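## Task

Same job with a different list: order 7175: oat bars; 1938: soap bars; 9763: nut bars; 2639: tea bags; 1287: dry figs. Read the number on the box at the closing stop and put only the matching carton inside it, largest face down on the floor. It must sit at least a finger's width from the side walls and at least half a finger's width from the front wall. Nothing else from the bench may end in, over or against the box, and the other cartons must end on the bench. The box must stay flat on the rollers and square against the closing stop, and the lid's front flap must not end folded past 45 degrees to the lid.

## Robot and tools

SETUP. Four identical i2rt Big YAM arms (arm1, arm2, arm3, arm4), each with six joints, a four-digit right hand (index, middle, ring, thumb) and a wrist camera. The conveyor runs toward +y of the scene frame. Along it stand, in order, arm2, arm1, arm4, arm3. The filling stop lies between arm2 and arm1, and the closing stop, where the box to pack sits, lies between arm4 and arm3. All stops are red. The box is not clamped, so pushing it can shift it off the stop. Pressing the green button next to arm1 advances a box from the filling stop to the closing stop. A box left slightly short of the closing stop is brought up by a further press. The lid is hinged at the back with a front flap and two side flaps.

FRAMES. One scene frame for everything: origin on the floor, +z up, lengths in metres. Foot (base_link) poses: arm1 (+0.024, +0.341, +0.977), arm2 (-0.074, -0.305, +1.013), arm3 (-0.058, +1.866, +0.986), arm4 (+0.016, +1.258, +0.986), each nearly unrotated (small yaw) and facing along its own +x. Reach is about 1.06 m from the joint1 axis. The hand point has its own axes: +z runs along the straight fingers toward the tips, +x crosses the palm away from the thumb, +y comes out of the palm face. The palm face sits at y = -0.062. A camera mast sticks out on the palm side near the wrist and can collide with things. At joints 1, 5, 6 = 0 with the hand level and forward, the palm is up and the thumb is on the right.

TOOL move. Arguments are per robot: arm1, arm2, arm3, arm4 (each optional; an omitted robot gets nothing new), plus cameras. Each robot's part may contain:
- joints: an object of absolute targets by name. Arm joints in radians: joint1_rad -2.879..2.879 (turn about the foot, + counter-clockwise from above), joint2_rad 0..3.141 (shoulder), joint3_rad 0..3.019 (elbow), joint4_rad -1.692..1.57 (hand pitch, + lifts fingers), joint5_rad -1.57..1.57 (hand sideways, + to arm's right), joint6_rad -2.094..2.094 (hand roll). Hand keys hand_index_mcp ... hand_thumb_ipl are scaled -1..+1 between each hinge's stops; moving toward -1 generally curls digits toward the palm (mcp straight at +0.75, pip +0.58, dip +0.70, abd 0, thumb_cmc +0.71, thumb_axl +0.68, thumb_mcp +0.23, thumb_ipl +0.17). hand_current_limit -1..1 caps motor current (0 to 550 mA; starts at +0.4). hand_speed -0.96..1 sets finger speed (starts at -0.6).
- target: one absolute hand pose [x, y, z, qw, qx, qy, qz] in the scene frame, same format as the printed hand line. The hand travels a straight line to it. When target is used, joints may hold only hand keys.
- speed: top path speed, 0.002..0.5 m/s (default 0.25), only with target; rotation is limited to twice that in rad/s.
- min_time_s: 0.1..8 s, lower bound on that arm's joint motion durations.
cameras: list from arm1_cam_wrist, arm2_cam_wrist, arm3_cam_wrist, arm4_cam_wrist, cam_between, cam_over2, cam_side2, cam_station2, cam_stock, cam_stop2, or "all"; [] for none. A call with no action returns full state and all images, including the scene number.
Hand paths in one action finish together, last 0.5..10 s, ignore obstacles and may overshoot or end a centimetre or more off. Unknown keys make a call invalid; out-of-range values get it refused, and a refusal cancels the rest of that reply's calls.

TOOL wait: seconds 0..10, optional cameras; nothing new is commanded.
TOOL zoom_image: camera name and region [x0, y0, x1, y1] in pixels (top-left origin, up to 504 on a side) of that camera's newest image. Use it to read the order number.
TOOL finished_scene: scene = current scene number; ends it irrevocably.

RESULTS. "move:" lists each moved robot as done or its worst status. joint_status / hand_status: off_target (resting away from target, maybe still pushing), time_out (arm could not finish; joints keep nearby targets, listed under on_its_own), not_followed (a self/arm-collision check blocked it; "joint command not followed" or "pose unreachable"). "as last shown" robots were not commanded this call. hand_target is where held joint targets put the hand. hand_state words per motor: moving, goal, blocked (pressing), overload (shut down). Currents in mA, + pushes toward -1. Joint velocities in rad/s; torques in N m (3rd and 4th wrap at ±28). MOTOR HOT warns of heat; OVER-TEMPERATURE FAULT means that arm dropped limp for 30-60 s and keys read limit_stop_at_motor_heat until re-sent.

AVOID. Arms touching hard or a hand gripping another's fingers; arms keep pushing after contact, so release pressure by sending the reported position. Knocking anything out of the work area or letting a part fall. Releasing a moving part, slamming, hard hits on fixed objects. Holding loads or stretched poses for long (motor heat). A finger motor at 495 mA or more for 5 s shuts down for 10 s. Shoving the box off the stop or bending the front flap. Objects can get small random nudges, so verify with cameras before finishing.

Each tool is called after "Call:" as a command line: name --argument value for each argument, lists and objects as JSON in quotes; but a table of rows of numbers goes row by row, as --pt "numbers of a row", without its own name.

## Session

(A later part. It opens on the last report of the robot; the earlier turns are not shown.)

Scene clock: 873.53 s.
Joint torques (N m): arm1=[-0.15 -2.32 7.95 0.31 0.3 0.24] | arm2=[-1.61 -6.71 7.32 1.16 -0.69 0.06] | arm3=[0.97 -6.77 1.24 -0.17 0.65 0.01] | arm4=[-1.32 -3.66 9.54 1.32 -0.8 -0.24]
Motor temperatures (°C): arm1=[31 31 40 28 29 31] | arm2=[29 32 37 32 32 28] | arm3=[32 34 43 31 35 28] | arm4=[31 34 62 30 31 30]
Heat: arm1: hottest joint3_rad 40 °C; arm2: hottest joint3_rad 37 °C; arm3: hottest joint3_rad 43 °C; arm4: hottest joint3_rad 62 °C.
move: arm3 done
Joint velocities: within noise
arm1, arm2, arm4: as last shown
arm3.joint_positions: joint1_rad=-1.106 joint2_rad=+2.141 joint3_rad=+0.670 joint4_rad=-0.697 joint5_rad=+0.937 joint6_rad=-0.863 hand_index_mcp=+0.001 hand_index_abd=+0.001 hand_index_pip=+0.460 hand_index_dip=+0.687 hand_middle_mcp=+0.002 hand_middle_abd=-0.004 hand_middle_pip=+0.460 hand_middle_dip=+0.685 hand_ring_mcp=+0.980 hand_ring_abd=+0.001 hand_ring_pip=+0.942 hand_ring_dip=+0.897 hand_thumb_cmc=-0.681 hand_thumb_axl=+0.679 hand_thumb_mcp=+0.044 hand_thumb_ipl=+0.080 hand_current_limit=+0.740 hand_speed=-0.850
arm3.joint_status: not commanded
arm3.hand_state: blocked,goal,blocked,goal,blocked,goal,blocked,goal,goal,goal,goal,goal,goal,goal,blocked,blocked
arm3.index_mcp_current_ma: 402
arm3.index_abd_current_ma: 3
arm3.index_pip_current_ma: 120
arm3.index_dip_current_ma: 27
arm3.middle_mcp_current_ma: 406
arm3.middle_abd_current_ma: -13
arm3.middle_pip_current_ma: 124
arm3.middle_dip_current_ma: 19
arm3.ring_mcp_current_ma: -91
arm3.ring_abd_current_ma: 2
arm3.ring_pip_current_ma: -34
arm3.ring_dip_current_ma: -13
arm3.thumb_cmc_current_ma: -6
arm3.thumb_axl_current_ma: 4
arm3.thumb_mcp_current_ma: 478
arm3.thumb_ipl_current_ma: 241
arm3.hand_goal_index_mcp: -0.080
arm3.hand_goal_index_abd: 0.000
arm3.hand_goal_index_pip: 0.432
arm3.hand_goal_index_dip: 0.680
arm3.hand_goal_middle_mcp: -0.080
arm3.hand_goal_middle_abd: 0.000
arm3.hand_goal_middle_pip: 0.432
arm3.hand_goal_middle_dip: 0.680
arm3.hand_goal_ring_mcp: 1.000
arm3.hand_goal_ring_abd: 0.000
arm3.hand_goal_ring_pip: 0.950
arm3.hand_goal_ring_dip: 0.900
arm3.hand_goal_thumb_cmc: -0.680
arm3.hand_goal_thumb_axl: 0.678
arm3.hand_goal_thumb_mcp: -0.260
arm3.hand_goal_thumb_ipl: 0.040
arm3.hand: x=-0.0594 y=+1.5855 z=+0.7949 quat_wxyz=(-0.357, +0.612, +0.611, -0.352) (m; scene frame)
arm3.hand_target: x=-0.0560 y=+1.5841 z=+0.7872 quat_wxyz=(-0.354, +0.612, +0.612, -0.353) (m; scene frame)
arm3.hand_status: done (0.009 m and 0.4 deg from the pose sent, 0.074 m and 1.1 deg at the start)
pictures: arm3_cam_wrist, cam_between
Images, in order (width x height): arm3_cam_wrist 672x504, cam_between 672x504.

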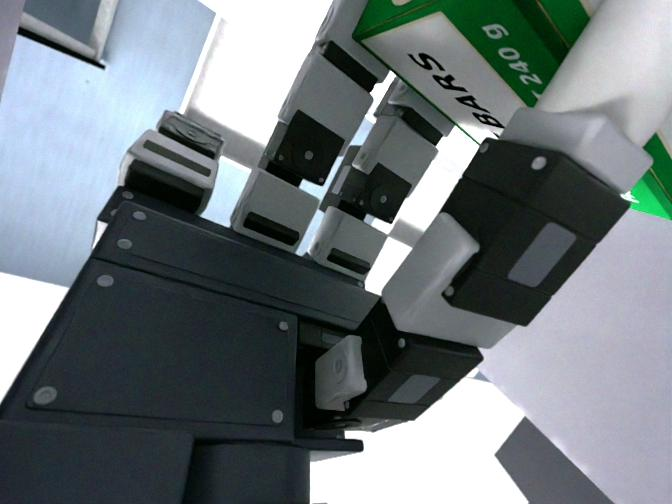

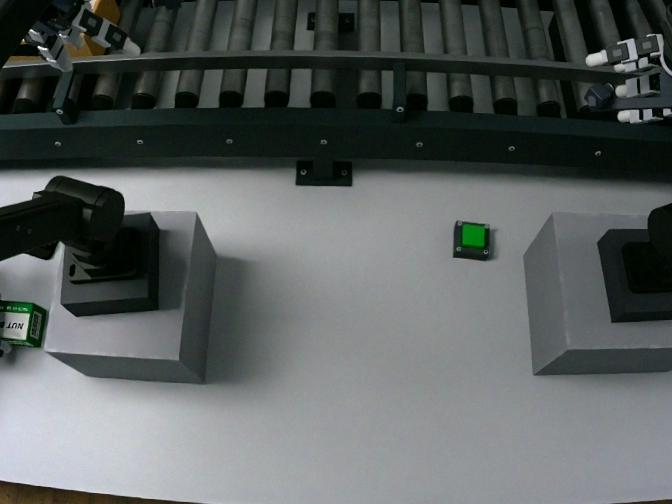

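Call:
move --arm3 '{"joints": {"hand_index_mcp": 0.2, "hand_middle_mcp": 0.2, "hand_thumb_mcp": 0.14, "hand_thumb_ipl": 0.15}}'

Call:
move --arm3 '{"target": [-0.0535, 1.565, 0.787, -0.3536, 0.6124, 0.6124, -0.3536], "speed": 0.04}' --cameras '["arm3_cam_wrist"]'

Call:
move --arm3 '{"joints": {"hand_index_mcp": 0.05, "hand_middle_mcp": 0.05, "hand_thumb_mcp": -0.02, "hand_thumb_ipl": 0.08}}'

Call:
move --arm3 '{"joints": {"hand_index_mcp": -0.08, "hand_middle_mcp": -0.08, "hand_thumb_mcp": -0.26, "hand_thumb_ipl": 0.04}}' --cameras '["arm3_cam_wrist"]'

Scene clock: 879.43 s.
Joint torques (N m): arm1=[-0.09 -2.32 7.94 0.31 0.3 0.25] | arm2=[-1.26 -6.48 7.2 1.18 -0.7 0.07] | arm3=[0.91 -7.65 0.76 -0.46 0.73 0.01] | arm4=[-0.62 -3.49 9.61 1.32 -0.79 -0.21]
Motor temperatures (°C): arm1=[31 31 40 28 29 31] | arm2=[29 32 37 32 32 28] | arm3=[32 34 43 31 35 28] | arm4=[31 34 61 30 31 30]
Heat: arm1: hottest joint3_rad 40 °C; arm2: hottest joint3_rad 37 °C; arm3: hottest joint3_rad 43 °C; arm4: hottest joint3_rad 61 °C.
move: arm3 done
Joint velocities: within noise
arm1, arm2, arm4: as last shown
arm3.joint_positions: joint1_rad=-1.106 joint2_rad=+2.152 joint3_rad=+0.675 joint4_rad=-0.689 joint5_rad=+0.935 joint6_rad=-0.863 hand_index_mcp=+0.189 hand_index_abd=+0.001 hand_index_pip=+0.434 hand_index_dip=+0.682 hand_middle_mcp=+0.189 hand_middle_abd=-0.004 hand_middle_pip=+0.434 hand_middle_dip=+0.683 hand_ring_mcp=+0.980 hand_ring_abd=+0.001 hand_ring_pip=+0.942 hand_ring_dip=+0.897 hand_thumb_cmc=-0.681 hand_thumb_axl=+0.679 hand_thumb_mcp=+0.134 hand_thumb_ipl=+0.147 hand_current_limit=+0.740 hand_speed=-0.850
arm3.joint_status: all done
arm3.hand_state: goal,goal,goal,goal,goal,goal,goal,goal,goal,goal,goal,goal,goal,goal,goal,goal
arm3.index_mcp_current_ma: -48
arm3.index_abd_current_ma: 3
arm3.index_pip_current_ma: 9
arm3.index_dip_current_ma: 10
arm3.middle_mcp_current_ma: -47
arm3.middle_abd_current_ma: -12
arm3.middle_pip_current_ma: 9
arm3.middle_dip_current_ma: 11
arm3.ring_mcp_current_ma: -91
arm3.ring_abd_current_ma: 2
arm3.ring_pip_current_ma: -34
arm3.ring_dip_current_ma: -13
arm3.thumb_cmc_current_ma: -6
arm3.thumb_axl_current_ma: 4
arm3.thumb_mcp_current_ma: -31
arm3.thumb_ipl_current_ma: -13
arm3.hand_goal_index_mcp: 0.200
arm3.hand_goal_index_abd: 0.000
arm3.hand_goal_index_pip: 0.432
arm3.hand_goal_index_dip: 0.680
arm3.hand_goal_middle_mcp: 0.200
arm3.hand_goal_middle_abd: 0.000
arm3.hand_goal_middle_pip: 0.432
arm3.hand_goal_middle_dip: 0.680
arm3.hand_goal_ring_mcp: 1.000
arm3.hand_goal_ring_abd: 0.000
arm3.hand_goal_ring_pip: 0.950
arm3.hand_goal_ring_dip: 0.900
arm3.hand_goal_thumb_cmc: -0.680
arm3.hand_goal_thumb_axl: 0.678
arm3.hand_goal_thumb_mcp: 0.140
arm3.hand_goal_thumb_ipl: 0.150
arm3.hand: x=-0.0588 y=+1.5848 z=+0.7915 quat_wxyz=(-0.356, +0.613, +0.611, -0.352) (m; scene frame)
arm3.hand_target: x=-0.0561 y=+1.5842 z=+0.7873 quat_wxyz=(-0.354, +0.612, +0.612, -0.353) (m; scene frame)
arm3.hand_status: not commanded
pictures: none

Scene clock: 880.43 s.
Joint torques (N m): arm1=[-0.09 -2.32 7.95 0.31 0.3 0.24] | arm2=[-1.38 -5.95 7.23 1.16 -0.65 0.08] | arm3=[-0.15 -8.23 1.28 -1.16 0.9 -0.12] | arm4=[-0.79 -4.42 9.72 1.37 -0.8 -0.19]
Motor temperatures (°C): arm1=[31 31 40 28 29 31] | arm2=[29 32 37 32 32 28] | arm3=[32 34 43 31 35 28] | arm4=[31 34 61 30 31 30]
Heat: arm1: hottest joint3_rad 40 °C; arm2: hottest joint3_rad 37 °C; arm3: hottest joint3_rad 43 °C; arm4: hottest joint3_rad 61 °C.
move: arm3 done
Joint velocities: within noise
arm1, arm2, arm4: as last shown
arm3.joint_positions: joint1_rad=-1.106 joint2_rad=+2.153 joint3_rad=+0.720 joint4_rad=-0.691 joint5_rad=+0.941 joint6_rad=-0.872 hand_index_mcp=+0.189 hand_index_abd=+0.001 hand_index_pip=+0.434 hand_index_dip=+0.682 hand_middle_mcp=+0.189 hand_middle_abd=-0.004 hand_middle_pip=+0.434 hand_middle_dip=+0.683 hand_ring_mcp=+0.980 hand_ring_abd=+0.001 hand_ring_pip=+0.942 hand_ring_dip=+0.897 hand_thumb_cmc=-0.681 hand_thumb_axl=+0.679 hand_thumb_mcp=+0.134 hand_thumb_ipl=+0.147 hand_current_limit=+0.740 hand_speed=-0.850
arm3.joint_status: not commanded
arm3.hand_state: goal,goal,goal,goal,goal,goal,goal,goal,goal,goal,goal,goal,goal,goal,goal,goal
arm3.index_mcp_current_ma: -48
arm3.index_abd_current_ma: 3
arm3.index_pip_current_ma: 9
arm3.index_dip_current_ma: 10
arm3.middle_mcp_current_ma: -47
arm3.middle_abd_current_ma: -12
arm3.middle_pip_current_ma: 9
arm3.middle_dip_current_ma: 11
arm3.ring_mcp_current_ma: -91
arm3.ring_abd_current_ma: 2
arm3.ring_pip_current_ma: -34
arm3.ring_dip_current_ma: -13
arm3.thumb_cmc_current_ma: -6
arm3.thumb_axl_current_ma: 4
arm3.thumb_mcp_current_ma: -31
arm3.thumb_ipl_current_ma: -13
arm3.hand_goal_index_mcp: 0.200
arm3.hand_goal_index_abd: 0.000
arm3.hand_goal_index_pip: 0.432
arm3.hand_goal_index_dip: 0.680
arm3.hand_goal_middle_mcp: 0.200
arm3.hand_goal_middle_abd: 0.000
arm3.hand_goal_middle_pip: 0.432
arm3.hand_goal_middle_dip: 0.680
arm3.hand_goal_ring_mcp: 1.000
arm3.hand_goal_ring_abd: 0.000
arm3.hand_goal_ring_pip: 0.950
arm3.hand_goal_ring_dip: 0.900
arm3.hand_goal_thumb_cmc: -0.680
arm3.hand_goal_thumb_axl: 0.678
arm3.hand_goal_thumb_mcp: 0.140
arm3.hand_goal_thumb_ipl: 0.150
arm3.hand: x=-0.0492 y=+1.5603 z=+0.7908 quat_wxyz=(-0.341, +0.619, +0.610, -0.360) (m; scene frame)
arm3.hand_target: x=-0.0534 y=+1.5651 z=+0.7871 quat_wxyz=(-0.353, +0.612, +0.612, -0.353) (m; scene frame)
arm3.hand_status: done (0.007 m and 1.8 deg from the pose sent, 0.021 m and 0.4 deg at the start)
pictures: arm3_cam_wrist
Images, in order (width x height): arm3_cam_wrist 672x504.

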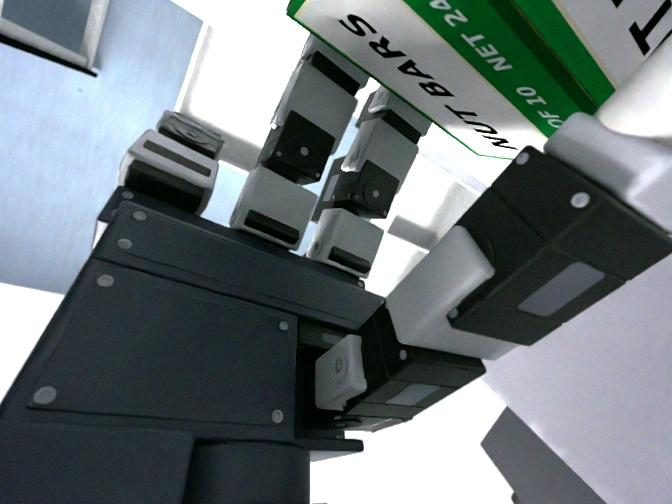

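Scene clock: 881.20 s.
Joint torques (N m): arm1=[-0.15 -2.32 7.92 0.29 0.3 0.24] | arm2=[-1.49 -5.66 7.32 1.13 -0.68 0.09] | arm3=[-0.21 -8.06 1.29 -1.17 0.83 -0.13] | arm4=[-0.79 -3.37 9.65 1.47 -0.77 -0.23]
Motor temperatures (°C): arm1=[31 31 40 28 29 31] | arm2=[29 32 37 32 32 28] | arm3=[32 34 43 31 35 28] | arm4=[31 34 61 30 31 30]
Heat: arm1: hottest joint3_rad 40 °C; arm2: hottest joint3_rad 37 °C; arm3: hottest joint3_rad 43 °C; arm4: hottest joint3_rad 61 °C.
move: arm3 off_target
Joint velocities: within noise
arm1, arm2, arm4: as last shown
arm3.joint_positions: joint1_rad=-1.106 joint2_rad=+2.153 joint3_rad=+0.720 joint4_rad=-0.691 joint5_rad=+0.943 joint6_rad=-0.873 hand_index_mcp=+0.064 hand_index_abd=+0.001 hand_index_pip=+0.436 hand_index_dip=+0.682 hand_middle_mcp=+0.065 hand_middle_abd=-0.003 hand_middle_pip=+0.436 hand_middle_dip=+0.683 hand_ring_mcp=+0.980 hand_ring_abd=+0.001 hand_ring_pip=+0.942 hand_ring_dip=+0.897 hand_thumb_cmc=-0.681 hand_thumb_axl=+0.679 hand_thumb_mcp=+0.020 hand_thumb_ipl=+0.086 hand_current_limit=+0.740 hand_speed=-0.850
arm3.joint_status: hand_thumb_mcp off_target (ended at +0.020, target -0.020); the others done
arm3.hand_state: goal,goal,goal,goal,goal,goal,goal,goal,goal,goal,goal,goal,goal,goal,blocked,goal
arm3.index_mcp_current_ma: 61
arm3.index_abd_current_ma: 3
arm3.index_pip_current_ma: 15
arm3.index_dip_current_ma: 10
arm3.middle_mcp_current_ma: 66
arm3.middle_abd_current_ma: -11
arm3.middle_pip_current_ma: 15
arm3.middle_dip_current_ma: 12
arm3.ring_mcp_current_ma: -90
arm3.ring_abd_current_ma: 2
arm3.ring_pip_current_ma: -34
arm3.ring_dip_current_ma: -13
arm3.thumb_cmc_current_ma: -5
arm3.thumb_axl_current_ma: 4
arm3.thumb_mcp_current_ma: 235
arm3.thumb_ipl_current_ma: 34
arm3.hand_goal_index_mcp: 0.050
arm3.hand_goal_index_abd: 0.000
arm3.hand_goal_index_pip: 0.432
arm3.hand_goal_index_dip: 0.680
arm3.hand_goal_middle_mcp: 0.050
arm3.hand_goal_middle_abd: 0.000
arm3.hand_goal_middle_pip: 0.432
arm3.hand_goal_middle_dip: 0.680
arm3.hand_goal_ring_mcp: 1.000
arm3.hand_goal_ring_abd: 0.000
arm3.hand_goal_ring_pip: 0.950
arm3.hand_goal_ring_dip: 0.900
arm3.hand_goal_thumb_cmc: -0.680
arm3.hand_goal_thumb_axl: 0.678
arm3.hand_goal_thumb_mcp: -0.020
arm3.hand_goal_thumb_ipl: 0.080
arm3.hand: x=-0.0494 y=+1.5604 z=+0.7909 quat_wxyz=(-0.342, +0.618, +0.610, -0.360) (m; scene frame)
arm3.hand_target: x=-0.0534 y=+1.5650 z=+0.7872 quat_wxyz=(-0.353, +0.612, +0.612, -0.354) (m; scene frame)
arm3.hand_status: not commanded
pictures: none

Scene clock: 881.97 s.
Joint torques (N m): arm1=[-0.03 -2.32 7.94 0.32 0.3 0.24] | arm2=[-0.73 -6.07 7.34 1.16 -0.66 0.08] | arm3=[-0.15 -8.06 1.28 -1.11 0.74 -0.13] | arm4=[-0.26 -4.13 9.74 1.39 -0.8 -0.22]
Motor temperatures (°C): arm1=[31 31 40 28 29 31] | arm2=[29 32 37 32 32 28] | arm3=[32 34 43 31 35 28] | arm4=[31 34 61 30 31 30]
Heat: arm1: hottest joint3_rad 40 °C; arm2: hottest joint3_rad 37 °C; arm3: hottest joint3_rad 43 °C; arm4: hottest joint3_rad 61 °C.
move: arm3 off_target
Joint velocities: within noise
arm1.joint_positions: joint1_rad=+0.308 joint2_rad=+0.808 joint3_rad=+0.654 joint4_rad=-1.138 joint5_rad=+0.603 joint6_rad=-1.211 hand_index_mcp=+0.219 hand_index_abd=+0.001 hand_index_pip=+0.434 hand_index_dip=+0.682 hand_middle_mcp=+0.219 hand_middle_abd=+0.001 hand_middle_pip=+0.434 hand_middle_dip=+0.683 hand_ring_mcp=+0.268 hand_ring_abd=+0.000 hand_ring_pip=+0.433 hand_ring_dip=+0.554 hand_thumb_cmc=-0.681 hand_thumb_axl=+0.677 hand_thumb_mcp=+0.126 hand_thumb_ipl=+0.149 hand_current_limit=+0.400 hand_speed=-0.850
arm1.joint_status: not commanded
arm1.hand_state: goal,goal,goal,goal,goal,goal,goal,goal,goal,goal,goal,goal,goal,goal,goal,goal
arm1.index_mcp_current_ma: 0
arm1.index_abd_current_ma: 0
arm1.index_pip_current_ma: 0
arm1.index_dip_current_ma: 0
arm1.middle_mcp_current_ma: 0
arm1.middle_abd_current_ma: 0
arm1.middle_pip_current_ma: 0
arm1.middle_dip_current_ma: 0
arm1.ring_mcp_current_ma: 0
arm1.ring_abd_current_ma: 0
arm1.ring_pip_current_ma: 0
arm1.ring_dip_current_ma: 0
arm1.thumb_cmc_current_ma: 0
arm1.thumb_axl_current_ma: 0
arm1.thumb_mcp_current_ma: -1
arm1.thumb_ipl_current_ma: 0
arm1.hand_goal_index_mcp: 0.220
arm1.hand_goal_index_abd: 0.000
arm1.hand_goal_index_pip: 0.432
arm1.hand_goal_index_dip: 0.680
arm1.hand_goal_middle_mcp: 0.220
arm1.hand_goal_middle_abd: 0.000
arm1.hand_goal_middle_pip: 0.432
arm1.hand_goal_middle_dip: 0.680
arm1.hand_goal_ring_mcp: 0.270
arm1.hand_goal_ring_abd: 0.000
arm1.hand_goal_ring_pip: 0.432
arm1.hand_goal_ring_dip: 0.552
arm1.hand_goal_thumb_cmc: -0.680
arm1.hand_goal_thumb_axl: 0.678
arm1.hand_goal_thumb_mcp: 0.130
arm1.hand_goal_thumb_ipl: 0.150
arm1.hand: x=+0.3258 y=+0.4082 z=+1.1356 quat_wxyz=(+0.226, +0.046, +0.946, -0.228) (m; scene frame)
arm1.hand_target: x=+0.3232 y=+0.4048 z=+1.1350 quat_wxyz=(+0.223, +0.053, +0.946, -0.227) (m; scene frame)
arm1.hand_status: not commanded
arm2.joint_positions: joint1_rad=-0.590 joint2_rad=+1.208 joint3_rad=+0.808 joint4_rad=-1.211 joint5_rad=-0.802 joint6_rad=+1.190 hand_index_mcp=+0.214 hand_index_abd=+0.003 hand_index_pip=+0.434 hand_index_dip=+0.683 hand_middle_mcp=+0.215 hand_middle_abd=+0.001 hand_middle_pip=+0.434 hand_middle_dip=+0.683 hand_ring_mcp=+0.263 hand_ring_abd=-0.002 hand_ring_pip=+0.434 hand_ring_dip=+0.555 hand_thumb_cmc=-0.696 hand_thumb_axl=+0.680 hand_thumb_mcp=+0.125 hand_thumb_ipl=+0.148 hand_current_limit=+0.400 hand_speed=-0.850
arm2.joint_status: not commanded
arm2.hand_state: goal,goal,goal,goal,goal,goal,goal,goal,goal,goal,goal,goal,goal,goal,goal,goal
arm2.index_mcp_current_ma: -2
arm2.index_abd_current_ma: 0
arm2.index_pip_current_ma: 0
arm2.index_dip_current_ma: 1
arm2.middle_mcp_current_ma: -2
arm2.middle_abd_current_ma: 0
arm2.middle_pip_current_ma: 0
arm2.middle_dip_current_ma: 0
arm2.ring_mcp_current_ma: -3
arm2.ring_abd_current_ma: 0
arm2.ring_pip_current_ma: 0
arm2.ring_dip_current_ma: 1
arm2.thumb_cmc_current_ma: 1
arm2.thumb_axl_current_ma: 0
arm2.thumb_mcp_current_ma: -2
arm2.thumb_ipl_current_ma: -1
arm2.hand_goal_index_mcp: 0.220
arm2.hand_goal_index_abd: 0.000
arm2.hand_goal_index_pip: 0.432
arm2.hand_goal_index_dip: 0.680
arm2.hand_goal_middle_mcp: 0.220
arm2.hand_goal_middle_abd: 0.000
arm2.hand_goal_middle_pip: 0.432
arm2.hand_goal_middle_dip: 0.680
arm2.hand_goal_ring_mcp: 0.270
arm2.hand_goal_ring_abd: 0.000
arm2.hand_goal_ring_pip: 0.432
arm2.hand_goal_ring_dip: 0.552
arm2.hand_goal_thumb_cmc: -0.700
arm2.hand_goal_thumb_axl: 0.678
arm2.hand_goal_thumb_mcp: 0.130
arm2.hand_goal_thumb_ipl: 0.150
arm2.hand: x=+0.2028 y=-0.4427 z=+1.1155 quat_wxyz=(-0.348, +0.910, -0.140, +0.179) (m; scene frame)
arm2.hand_target: x=+0.2002 y=-0.4451 z=+1.1147 quat_wxyz=(-0.344, +0.909, -0.147, +0.183) (m; scene frame)
arm2.hand_status: not commanded
arm3.joint_positions: joint1_rad=-1.106 joint2_rad=+2.153 joint3_rad=+0.720 joint4_rad=-0.693 joint5_rad=+0.945 joint6_rad=-0.873 hand_index_mcp=+0.042 hand_index_abd=+0.001 hand_index_pip=+0.458 hand_index_dip=+0.690 hand_middle_mcp=+0.041 hand_middle_abd=-0.003 hand_middle_pip=+0.459 hand_middle_dip=+0.692 hand_ring_mcp=+0.980 hand_ring_abd=+0.001 hand_ring_pip=+0.942 hand_ring_dip=+0.897 hand_thumb_cmc=-0.680 hand_thumb_axl=+0.679 hand_thumb_mcp=+0.018 hand_thumb_ipl=+0.081 hand_current_limit=+0.740 hand_speed=-0.850
arm3.joint_status: hand_index_mcp off_target (ended at +0.042, target -0.080); hand_middle_mcp off_target (ended at +0.041, target -0.080); hand_thumb_mcp off_target (ended at +0.018, target -0.260); hand_thumb_ipl off_target (ended at +0.081, target +0.040)
arm3.hand_state: blocked,goal,blocked,goal,blocked,goal,blocked,goal,goal,goal,goal,goal,goal,goal,blocked,blocked
arm3.index_mcp_current_ma: 478
arm3.index_abd_current_ma: 3
arm3.index_pip_current_ma: 115
arm3.index_dip_current_ma: 41
arm3.middle_mcp_current_ma: 479
arm3.middle_abd_current_ma: -11
arm3.middle_pip_current_ma: 118
arm3.middle_dip_current_ma: 51
arm3.ring_mcp_current_ma: -90
arm3.ring_abd_current_ma: 2
arm3.ring_pip_current_ma: -34
arm3.ring_dip_current_ma: -13
arm3.thumb_cmc_current_ma: -1
arm3.thumb_axl_current_ma: 4
arm3.thumb_mcp_current_ma: 479
arm3.thumb_ipl_current_ma: 251
arm3.hand_goal_index_mcp: -0.080
arm3.hand_goal_index_abd: 0.000
arm3.hand_goal_index_pip: 0.432
arm3.hand_goal_index_dip: 0.680
arm3.hand_goal_middle_mcp: -0.080
arm3.hand_goal_middle_abd: 0.000
arm3.hand_goal_middle_pip: 0.432
arm3.hand_goal_middle_dip: 0.680
arm3.hand_goal_ring_mcp: 1.000
arm3.hand_goal_ring_abd: 0.000
arm3.hand_goal_ring_pip: 0.950
arm3.hand_goal_ring_dip: 0.900
arm3.hand_goal_thumb_cmc: -0.680
arm3.hand_goal_thumb_axl: 0.678
arm3.hand_goal_thumb_mcp: -0.260
arm3.hand_goal_thumb_ipl: 0.040
arm3.hand: x=-0.0498 y=+1.5604 z=+0.7912 quat_wxyz=(-0.342, +0.617, +0.610, -0.361) (m; scene frame)
arm3.hand_target: x=-0.0534 y=+1.5651 z=+0.7872 quat_wxyz=(-0.353, +0.612, +0.612, -0.353) (m; scene frame)
arm3.hand_status: not commanded
arm4.joint_positions: joint1_rad=-0.391 joint2_rad=+0.911 joint3_rad=+0.899 joint4_rad=-1.318 joint5_rad=-0.952 joint6_rad=+1.613 hand_index_mcp=+0.215 hand_index_abd=+0.002 hand_index_pip=+0.434 hand_index_dip=+0.683 hand_middle_mcp=+0.214 hand_middle_abd=+0.001 hand_middle_pip=+0.434 hand_middle_dip=+0.683 hand_ring_mcp=+0.266 hand_ring_abd=+0.000 hand_ring_pip=+0.433 hand_ring_dip=+0.555 hand_thumb_cmc=-0.678 hand_thumb_axl=+0.678 hand_thumb_mcp=+0.126 hand_thumb_ipl=+0.151 hand_current_limit=+0.400 hand_speed=-0.850
arm4.joint_status: not commanded
arm4.hand_state: goal,goal,goal,goal,goal,goal,goal,goal,goal,goal,goal,goal,goal,goal,goal,goal
arm4.index_mcp_current_ma: -2
arm4.index_abd_current_ma: 0
arm4.index_pip_current_ma: 0
arm4.index_dip_current_ma: 1
arm4.middle_mcp_current_ma: -2
arm4.middle_abd_current_ma: 0
arm4.middle_pip_current_ma: 0
arm4.middle_dip_current_ma: 1
arm4.ring_mcp_current_ma: -1
arm4.ring_abd_current_ma: 0
arm4.ring_pip_current_ma: 0
arm4.ring_dip_current_ma: 0
arm4.thumb_cmc_current_ma: 0
arm4.thumb_axl_current_ma: 0
arm4.thumb_mcp_current_ma: -2
arm4.thumb_ipl_current_ma: 0
arm4.hand_goal_index_mcp: 0.220
arm4.hand_goal_index_abd: 0.000
arm4.hand_goal_index_pip: 0.432
arm4.hand_goal_index_dip: 0.680
arm4.hand_goal_middle_mcp: 0.220
arm4.hand_goal_middle_abd: 0.000
arm4.hand_goal_middle_pip: 0.432
arm4.hand_goal_middle_dip: 0.680
arm4.hand_goal_ring_mcp: 0.270
arm4.hand_goal_ring_abd: 0.000
arm4.hand_goal_ring_pip: 0.432
arm4.hand_goal_ring_dip: 0.552
arm4.hand_goal_thumb_cmc: -0.680
arm4.hand_goal_thumb_axl: 0.678
arm4.hand_goal_thumb_mcp: 0.130
arm4.hand_goal_thumb_ipl: 0.150
arm4.hand: x=+0.2903 y=+1.2775 z=+1.2097 quat_wxyz=(-0.447, +0.878, -0.081, +0.153) (m; scene frame)
arm4.hand_target: x=+0.2948 y=+1.2731 z=+1.2130 quat_wxyz=(-0.442, +0.878, -0.073, +0.170) (m; scene frame)
arm4.hand_status: not commanded
pictures: arm3_cam_wrist
Images, in order (width x height): arm3_cam_wrist 672x504.

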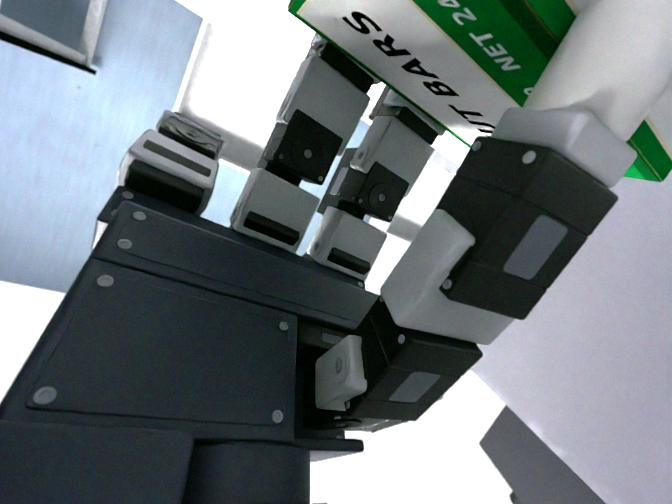

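Call:
move --arm3 '{"target": [-0.054, 1.565, 0.84, -0.3536, 0.6124, 0.6124, -0.3536], "speed": 0.05}' --cameras '["arm3_cam_wrist", "cam_between"]'

Call:
zoom_image --camera "cam_between" --region '[0, 260, 100, 400]'

Scene clock: 888.00 s.
Joint torques (N m): arm1=[-0.09 -2.26 7.95 0.31 0.3 0.25] | arm2=[-1.32 -6.18 7.35 1.11 -0.69 0.09] | arm3=[-0.21 -10.11 1.32 -1.31 0.92 -0.06] | arm4=[-1.14 -3.37 9.59 1.31 -0.81 -0.21]
Motor temperatures (°C): arm1=[31 31 40 28 29 31] | arm2=[29 32 37 32 32 28] | arm3=[32 34 42 31 35 28] | arm4=[31 34 61 30 31 30]
Heat: arm1: hottest joint3_rad 40 °C; arm2: hottest joint3_rad 37 °C; arm3: hottest joint3_rad 42 °C; arm4: hottest joint3_rad 61 °C.
move: arm3 done
Joint velocities: within noise
arm1, arm2, arm4: as last shown
arm3.joint_positions: joint1_rad=-1.106 joint2_rad=+2.014 joint3_rad=+0.693 joint4_rad=-0.825 joint5_rad=+0.940 joint6_rad=-0.879 hand_index_mcp=+0.031 hand_index_abd=+0.002 hand_index_pip=+0.460 hand_index_dip=+0.691 hand_middle_mcp=+0.035 hand_middle_abd=-0.002 hand_middle_pip=+0.461 hand_middle_dip=+0.694 hand_ring_mcp=+0.980 hand_ring_abd=+0.001 hand_ring_pip=+0.942 hand_ring_dip=+0.897 hand_thumb_cmc=-0.679 hand_thumb_axl=+0.679 hand_thumb_mcp=+0.018 hand_thumb_ipl=+0.081 hand_current_limit=+0.740 hand_speed=-0.850
arm3.joint_status: not commanded
arm3.hand_state: blocked,goal,blocked,goal,blocked,goal,blocked,goal,goal,goal,goal,goal,goal,goal,blocked,blocked
arm3.index_mcp_current_ma: 479
arm3.index_abd_current_ma: 7
arm3.index_pip_current_ma: 123
arm3.index_dip_current_ma: 47
arm3.middle_mcp_current_ma: 479
arm3.middle_abd_current_ma: -6
arm3.middle_pip_current_ma: 126
arm3.middle_dip_current_ma: 60
arm3.ring_mcp_current_ma: -90
arm3.ring_abd_current_ma: 2
arm3.ring_pip_current_ma: -34
arm3.ring_dip_current_ma: -13
arm3.thumb_cmc_current_ma: 3
arm3.thumb_axl_current_ma: 4
arm3.thumb_mcp_current_ma: 478
arm3.thumb_ipl_current_ma: 251
arm3.hand_goal_index_mcp: -0.080
arm3.hand_goal_index_abd: 0.000
arm3.hand_goal_index_pip: 0.432
arm3.hand_goal_index_dip: 0.680
arm3.hand_goal_middle_mcp: -0.080
arm3.hand_goal_middle_abd: 0.000
arm3.hand_goal_middle_pip: 0.432
arm3.hand_goal_middle_dip: 0.680
arm3.hand_goal_ring_mcp: 1.000
arm3.hand_goal_ring_abd: 0.000
arm3.hand_goal_ring_pip: 0.950
arm3.hand_goal_ring_dip: 0.900
arm3.hand_goal_thumb_cmc: -0.680
arm3.hand_goal_thumb_axl: 0.678
arm3.hand_goal_thumb_mcp: -0.260
arm3.hand_goal_thumb_ipl: 0.040
arm3.hand: x=-0.0511 y=+1.5646 z=+0.8341 quat_wxyz=(-0.351, +0.612, +0.614, -0.354) (m; scene frame)
arm3.hand_target: x=-0.0540 y=+1.5650 z=+0.8398 quat_wxyz=(-0.354, +0.612, +0.612, -0.354) (m; scene frame)
arm3.hand_status: done (0.007 m and 0.4 deg from the pose sent, 0.049 m and 1.7 deg at the start)
pictures: arm3_cam_wrist, cam_between
Images, in order (width x height): arm3_cam_wrist 672x504, cam_between 672x504.

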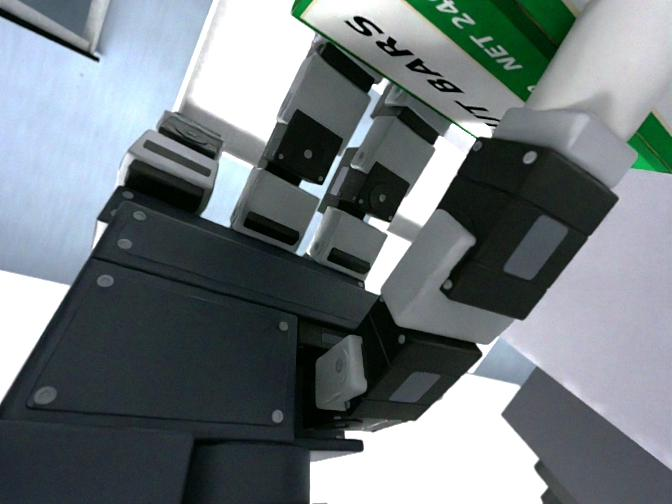

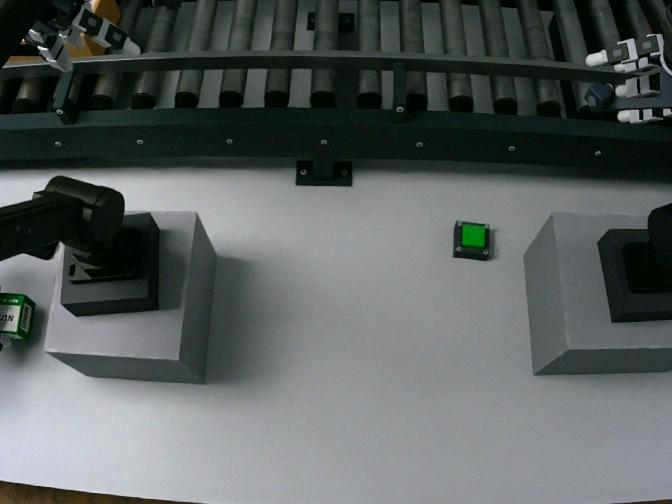

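Scaled by 3.600 from the camera's 672x504 image, which has a finer 960x720 frame.

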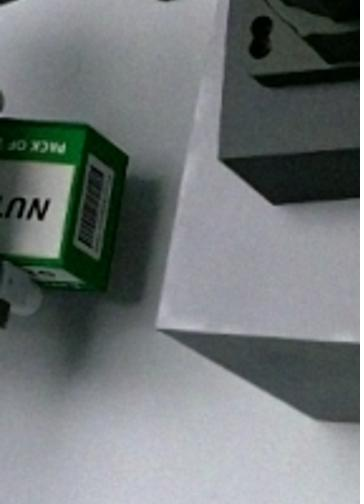

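Call:
move --arm3 '{"target": [-0.054, 1.56, 0.95, -0.3536, 0.6124, 0.6124, -0.3536], "speed": 0.12}'

Call:
move --arm3 '{"joints": {"joint1_rad": -1.08, "joint2_rad": 1.2, "joint3_rad": 0.7, "joint4_rad": -1.2, "joint5_rad": 1.0, "joint6_rad": -1.1}, "min_time_s": 3}' --cameras '["arm3_cam_wrist"]'

Call:
move --arm3 '{"joints": {"joint1_rad": -0.6, "joint2_rad": 0.9, "joint3_rad": 0.78, "joint4_rad": -1.2, "joint5_rad": 1.03, "joint6_rad": -1.6}, "min_time_s": 3}'

Call:
move --arm3 '{"joints": {"joint1_rad": -0.35, "joint2_rad": 0.95, "joint3_rad": 0.98, "joint4_rad": -1.35, "joint5_rad": 1.03, "joint6_rad": -1.78}, "min_time_s": 2.5}' --cameras '["arm3_cam_wrist", "cam_station2", "cam_over2", "cam_stop2"]'

Scene clock: 892.90 s.
Joint torques (N m): arm1=[-0.15 -2.37 7.95 0.31 0.3 0.24] | arm2=[-1.61 -5.95 7.21 1.14 -0.65 0.08] | arm3=[-0.38 -8.12 5.75 -1.39 0.96 -0.04] | arm4=[-0.91 -3.72 9.65 1.22 -0.81 -0.19]
Motor temperatures (°C): arm1=[31 31 40 28 29 31] | arm2=[29 32 37 32 32 28] | arm3=[32 34 42 31 35 28] | arm4=[31 34 61 30 31 30]
Heat: arm1: hottest joint3_rad 40 °C; arm2: hottest joint3_rad 37 °C; arm3: hottest joint3_rad 42 °C; arm4: hottest joint3_rad 61 °C.
move: arm3 off_target
Joint velocities: within noise
arm1, arm2, arm4: as last shown
arm3.joint_positions: joint1_rad=-1.106 joint2_rad=+1.676 joint3_rad=+0.682 joint4_rad=-1.171 joint5_rad=+0.940 joint6_rad=-0.884 hand_index_mcp=+0.031 hand_index_abd=+0.002 hand_index_pip=+0.460 hand_index_dip=+0.691 hand_middle_mcp=+0.035 hand_middle_abd=-0.002 hand_middle_pip=+0.461 hand_middle_dip=+0.694 hand_ring_mcp=+0.980 hand_ring_abd=+0.001 hand_ring_pip=+0.942 hand_ring_dip=+0.897 hand_thumb_cmc=-0.679 hand_thumb_axl=+0.679 hand_thumb_mcp=+0.018 hand_thumb_ipl=+0.081 hand_current_limit=+0.740 hand_speed=-0.850
arm3.joint_status: not commanded
arm3.hand_state: blocked,goal,blocked,goal,blocked,goal,blocked,goal,goal,goal,goal,goal,goal,goal,blocked,blocked
arm3.index_mcp_current_ma: 478
arm3.index_abd_current_ma: 7
arm3.index_pip_current_ma: 123
arm3.index_dip_current_ma: 47
arm3.middle_mcp_current_ma: 478
arm3.middle_abd_current_ma: -6
arm3.middle_pip_current_ma: 126
arm3.middle_dip_current_ma: 60
arm3.ring_mcp_current_ma: -90
arm3.ring_abd_current_ma: 2
arm3.ring_pip_current_ma: -34
arm3.ring_dip_current_ma: -13
arm3.thumb_cmc_current_ma: 5
arm3.thumb_axl_current_ma: 4
arm3.thumb_mcp_current_ma: 478
arm3.thumb_ipl_current_ma: 251
arm3.hand_goal_index_mcp: -0.080
arm3.hand_goal_index_abd: 0.000
arm3.hand_goal_index_pip: 0.432
arm3.hand_goal_index_dip: 0.680
arm3.hand_goal_middle_mcp: -0.080
arm3.hand_goal_middle_abd: 0.000
arm3.hand_goal_middle_pip: 0.432
arm3.hand_goal_middle_dip: 0.680
arm3.hand_goal_ring_mcp: 1.000
arm3.hand_goal_ring_abd: 0.000
arm3.hand_goal_ring_pip: 0.950
arm3.hand_goal_ring_dip: 0.900
arm3.hand_goal_thumb_cmc: -0.680
arm3.hand_goal_thumb_axl: 0.678
arm3.hand_goal_thumb_mcp: -0.260
arm3.hand_goal_thumb_ipl: 0.040
arm3.hand: x=-0.0544 y=+1.5701 z=+0.9414 quat_wxyz=(-0.360, +0.605, +0.618, -0.350) (m; scene frame)
arm3.hand_target: x=-0.0541 y=+1.5602 z=+0.9499 quat_wxyz=(-0.354, +0.612, +0.612, -0.354) (m; scene frame)
arm3.hand_status: off_target (0.013 m and 1.3 deg from the pose sent, 0.116 m and 0.4 deg at the start)
pictures: none

Scene clock: 896.43 s.
Joint torques (N m): arm1=[-0.15 -2.32 7.94 0.29 0.3 0.24] | arm2=[-1.55 -5.42 7.32 1.22 -0.7 0.1] | arm3=[1.44 -5.42 8.9 -0.34 1.25 0.06] | arm4=[-1.26 -3.66 9.57 1.36 -0.79 -0.17]
Motor temperatures (°C): arm1=[31 31 40 28 29 31] | arm2=[29 32 37 32 32 28] | arm3=[32 34 42 31 35 28] | arm4=[31 34 61 30 31 30]
Heat: arm1: hottest joint3_rad 40 °C; arm2: hottest joint3_rad 37 °C; arm3: hottest joint3_rad 42 °C; arm4: hottest joint3_rad 61 °C.
move: arm3 done
Joint velocities: within noise
arm1, arm2, arm4: as last shown
arm3.joint_positions: joint1_rad=-1.096 joint2_rad=+1.217 joint3_rad=+0.682 joint4_rad=-1.192 joint5_rad=+0.993 joint6_rad=-1.103 hand_index_mcp=+0.030 hand_index_abd=+0.001 hand_index_pip=+0.460 hand_index_dip=+0.691 hand_middle_mcp=+0.035 hand_middle_abd=-0.003 hand_middle_pip=+0.461 hand_middle_dip=+0.694 hand_ring_mcp=+0.980 hand_ring_abd=+0.001 hand_ring_pip=+0.942 hand_ring_dip=+0.897 hand_thumb_cmc=-0.680 hand_thumb_axl=+0.679 hand_thumb_mcp=+0.018 hand_thumb_ipl=+0.081 hand_current_limit=+0.740 hand_speed=-0.850
arm3.joint_status: all done
arm3.hand_state: blocked,goal,blocked,goal,blocked,goal,blocked,goal,goal,goal,goal,goal,goal,goal,blocked,blocked
arm3.index_mcp_current_ma: 479
arm3.index_abd_current_ma: 3
arm3.index_pip_current_ma: 123
arm3.index_dip_current_ma: 47
arm3.middle_mcp_current_ma: 479
arm3.middle_abd_current_ma: -9
arm3.middle_pip_current_ma: 127
arm3.middle_dip_current_ma: 60
arm3.ring_mcp_current_ma: -90
arm3.ring_abd_current_ma: 2
arm3.ring_pip_current_ma: -33
arm3.ring_dip_current_ma: -12
arm3.thumb_cmc_current_ma: 0
arm3.thumb_axl_current_ma: 4
arm3.thumb_mcp_current_ma: 478
arm3.thumb_ipl_current_ma: 251
arm3.hand_goal_index_mcp: -0.080
arm3.hand_goal_index_abd: 0.000
arm3.hand_goal_index_pip: 0.432
arm3.hand_goal_index_dip: 0.680
arm3.hand_goal_middle_mcp: -0.080
arm3.hand_goal_middle_abd: 0.000
arm3.hand_goal_middle_pip: 0.432
arm3.hand_goal_middle_dip: 0.680
arm3.hand_goal_ring_mcp: 1.000
arm3.hand_goal_ring_abd: 0.000
arm3.hand_goal_ring_pip: 0.950
arm3.hand_goal_ring_dip: 0.900
arm3.hand_goal_thumb_cmc: -0.680
arm3.hand_goal_thumb_axl: 0.678
arm3.hand_goal_thumb_mcp: -0.260
arm3.hand_goal_thumb_ipl: 0.040
arm3.hand: x=-0.0399 y=+1.5401 z=+1.0663 quat_wxyz=(-0.229, +0.615, +0.630, -0.416) (m; scene frame)
arm3.hand_target: x=-0.0331 y=+1.5335 z=+1.0784 quat_wxyz=(-0.214, +0.615, +0.628, -0.426) (m; scene frame)
arm3.hand_status: not commanded
pictures: arm3_cam_wrist
Images, in order (width x height): arm3_cam_wrist 672x504.

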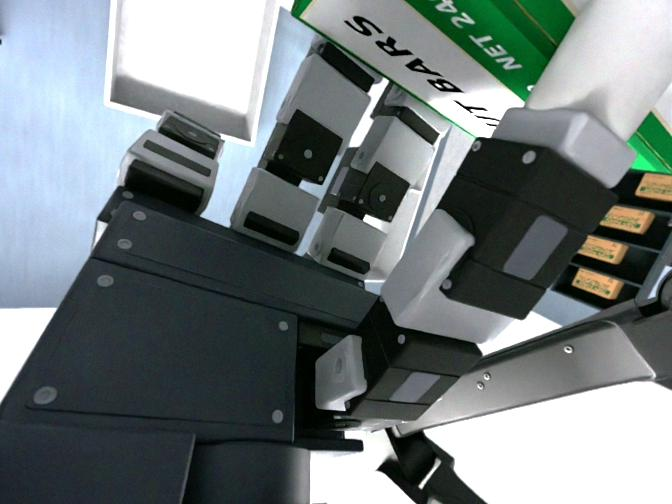

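Scene clock: 900.03 s.
Joint torques (N m): arm1=[-0.09 -2.37 7.94 0.29 0.3 0.24] | arm2=[-1.26 -5.36 7.34 1.22 -0.67 0.05] | arm3=[1.38 -2.73 13.96 0.23 1.24 0.01] | arm4=[-1.14 -3.43 9.66 1.35 -0.81 -0.2]
Motor temperatures (°C): arm1=[31 31 40 28 29 31] | arm2=[29 32 37 32 32 28] | arm3=[32 34 42 31 35 28] | arm4=[31 34 61 30 31 30]
Heat: arm1: hottest joint3_rad 40 °C; arm2: hottest joint3_rad 37 °C; arm3: hottest joint3_rad 42 °C; arm4: hottest joint3_rad 61 °C.
move: arm3 done
Joint velocities: within noise
arm1, arm2, arm4: as last shown
arm3.joint_positions: joint1_rad=-0.615 joint2_rad=+0.916 joint3_rad=+0.719 joint4_rad=-1.194 joint5_rad=+1.023 joint6_rad=-1.601 hand_index_mcp=+0.030 hand_index_abd=+0.001 hand_index_pip=+0.460 hand_index_dip=+0.691 hand_middle_mcp=+0.035 hand_middle_abd=-0.003 hand_middle_pip=+0.461 hand_middle_dip=+0.694 hand_ring_mcp=+0.980 hand_ring_abd=+0.001 hand_ring_pip=+0.942 hand_ring_dip=+0.897 hand_thumb_cmc=-0.680 hand_thumb_axl=+0.679 hand_thumb_mcp=+0.018 hand_thumb_ipl=+0.081 hand_current_limit=+0.740 hand_speed=-0.850
arm3.joint_status: all done
arm3.hand_state: blocked,goal,blocked,goal,blocked,goal,blocked,goal,goal,goal,goal,goal,goal,goal,blocked,blocked
arm3.index_mcp_current_ma: 479
arm3.index_abd_current_ma: 3
arm3.index_pip_current_ma: 123
arm3.index_dip_current_ma: 47
arm3.middle_mcp_current_ma: 479
arm3.middle_abd_current_ma: -9
arm3.middle_pip_current_ma: 128
arm3.middle_dip_current_ma: 60
arm3.ring_mcp_current_ma: -90
arm3.ring_abd_current_ma: 2
arm3.ring_pip_current_ma: -33
arm3.ring_dip_current_ma: -12
arm3.thumb_cmc_current_ma: 0
arm3.thumb_axl_current_ma: 4
arm3.thumb_mcp_current_ma: 479
arm3.thumb_ipl_current_ma: 251
arm3.hand_goal_index_mcp: -0.080
arm3.hand_goal_index_abd: 0.000
arm3.hand_goal_index_pip: 0.432
arm3.hand_goal_index_dip: 0.680
arm3.hand_goal_middle_mcp: -0.080
arm3.hand_goal_middle_abd: 0.000
arm3.hand_goal_middle_pip: 0.432
arm3.hand_goal_middle_dip: 0.680
arm3.hand_goal_ring_mcp: 1.000
arm3.hand_goal_ring_abd: 0.000
arm3.hand_goal_ring_pip: 0.950
arm3.hand_goal_ring_dip: 0.900
arm3.hand_goal_thumb_cmc: -0.680
arm3.hand_goal_thumb_axl: 0.678
arm3.hand_goal_thumb_mcp: -0.260
arm3.hand_goal_thumb_ipl: 0.040
arm3.hand: x=+0.0929 y=+1.6041 z=+1.1514 quat_wxyz=(-0.096, +0.324, +0.811, -0.478) (m; scene frame)
arm3.hand_target: x=+0.1076 y=+1.5957 z=+1.1832 quat_wxyz=(-0.064, +0.333, +0.803, -0.490) (m; scene frame)
arm3.hand_status: not commanded
pictures: none

Scene clock: 903.03 s.
Joint torques (N m): arm1=[-0.09 -2.32 7.94 0.31 0.3 0.24] | arm2=[-1.55 -6.07 7.39 1.1 -0.67 0.09] | arm3=[1.44 -1.85 14.24 0.21 1.24 -0.08] | arm4=[-0.5 -3.78 9.62 1.29 -0.78 -0.22]
Motor temperatures (°C): arm1=[31 31 40 28 29 31] | arm2=[29 32 37 32 32 28] | arm3=[32 34 43 31 35 28] | arm4=[31 34 60 30 31 30]
Heat: arm1: hottest joint3_rad 40 °C; arm2: hottest joint3_rad 37 °C; arm3: hottest joint3_rad 43 °C; arm4: hottest joint3_rad 60 °C.
move: arm3 done
Joint velocities: within noise
arm1, arm2, arm4: as last shown
arm3.joint_positions: joint1_rad=-0.365 joint2_rad=+0.947 joint3_rad=+0.918 joint4_rad=-1.344 joint5_rad=+1.024 joint6_rad=-1.777 hand_index_mcp=+0.030 hand_index_abd=+0.001 hand_index_pip=+0.460 hand_index_dip=+0.691 hand_middle_mcp=+0.035 hand_middle_abd=-0.003 hand_middle_pip=+0.461 hand_middle_dip=+0.694 hand_ring_mcp=+0.980 hand_ring_abd=+0.001 hand_ring_pip=+0.942 hand_ring_dip=+0.897 hand_thumb_cmc=-0.680 hand_thumb_axl=+0.679 hand_thumb_mcp=+0.018 hand_thumb_ipl=+0.081 hand_current_limit=+0.740 hand_speed=-0.850
arm3.joint_status: all done
arm3.hand_state: blocked,goal,blocked,goal,blocked,goal,blocked,goal,goal,goal,goal,goal,goal,goal,blocked,blocked
arm3.index_mcp_current_ma: 478
arm3.index_abd_current_ma: 3
arm3.index_pip_current_ma: 123
arm3.index_dip_current_ma: 47
arm3.middle_mcp_current_ma: 479
arm3.middle_abd_current_ma: -9
arm3.middle_pip_current_ma: 128
arm3.middle_dip_current_ma: 60
arm3.ring_mcp_current_ma: -90
arm3.ring_abd_current_ma: 2
arm3.ring_pip_current_ma: -33
arm3.ring_dip_current_ma: -12
arm3.thumb_cmc_current_ma: 0
arm3.thumb_axl_current_ma: 4
arm3.thumb_mcp_current_ma: 478
arm3.thumb_ipl_current_ma: 251
arm3.hand_goal_index_mcp: -0.080
arm3.hand_goal_index_abd: 0.000
arm3.hand_goal_index_pip: 0.432
arm3.hand_goal_index_dip: 0.680
arm3.hand_goal_middle_mcp: -0.080
arm3.hand_goal_middle_abd: 0.000
arm3.hand_goal_middle_pip: 0.432
arm3.hand_goal_middle_dip: 0.680
arm3.hand_goal_ring_mcp: 1.000
arm3.hand_goal_ring_abd: 0.000
arm3.hand_goal_ring_pip: 0.950
arm3.hand_goal_ring_dip: 0.900
arm3.hand_goal_thumb_cmc: -0.680
arm3.hand_goal_thumb_axl: 0.678
arm3.hand_goal_thumb_mcp: -0.260
arm3.hand_goal_thumb_ipl: 0.040
arm3.hand: x=+0.1587 y=+1.6468 z=+1.2174 quat_wxyz=(-0.070, +0.150, +0.859, -0.484) (m; scene frame)
arm3.hand_target: x=+0.1730 y=+1.6435 z=+1.2444 quat_wxyz=(-0.046, +0.155, +0.855, -0.493) (m; scene frame)
arm3.hand_status: not commanded
pictures: arm3_cam_wrist, cam_over2, cam_station2, cam_stop2
Images, in order (width x height): arm3_cam_wrist 672x504, cam_over2 672x504, cam_station2 672x504, cam_stop2 672x504.

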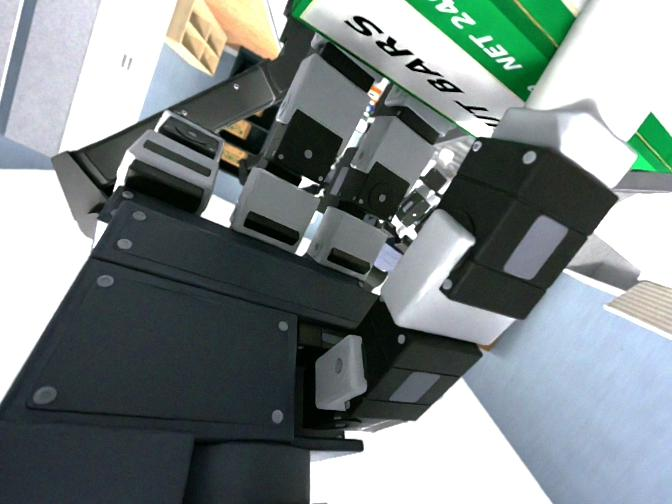

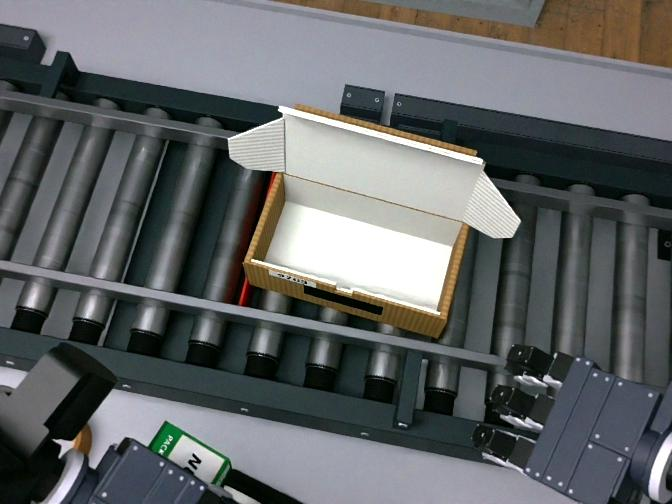

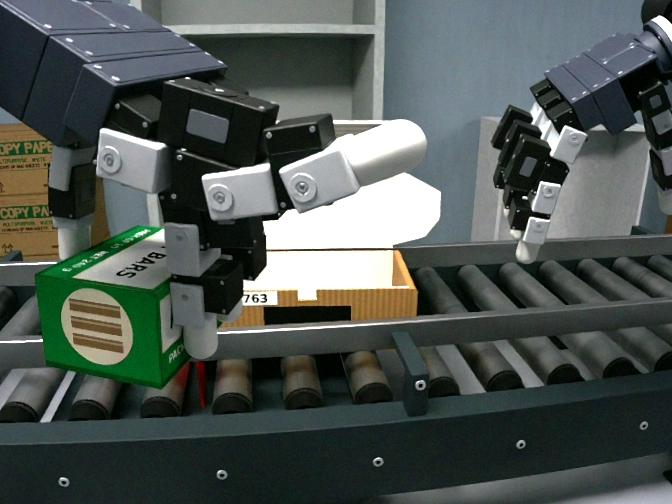

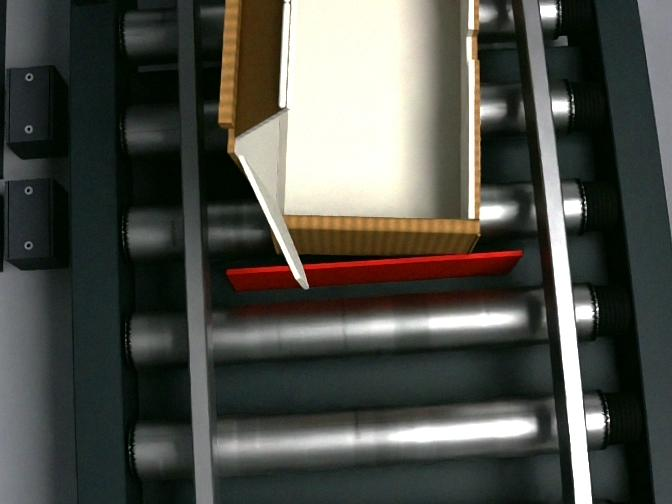

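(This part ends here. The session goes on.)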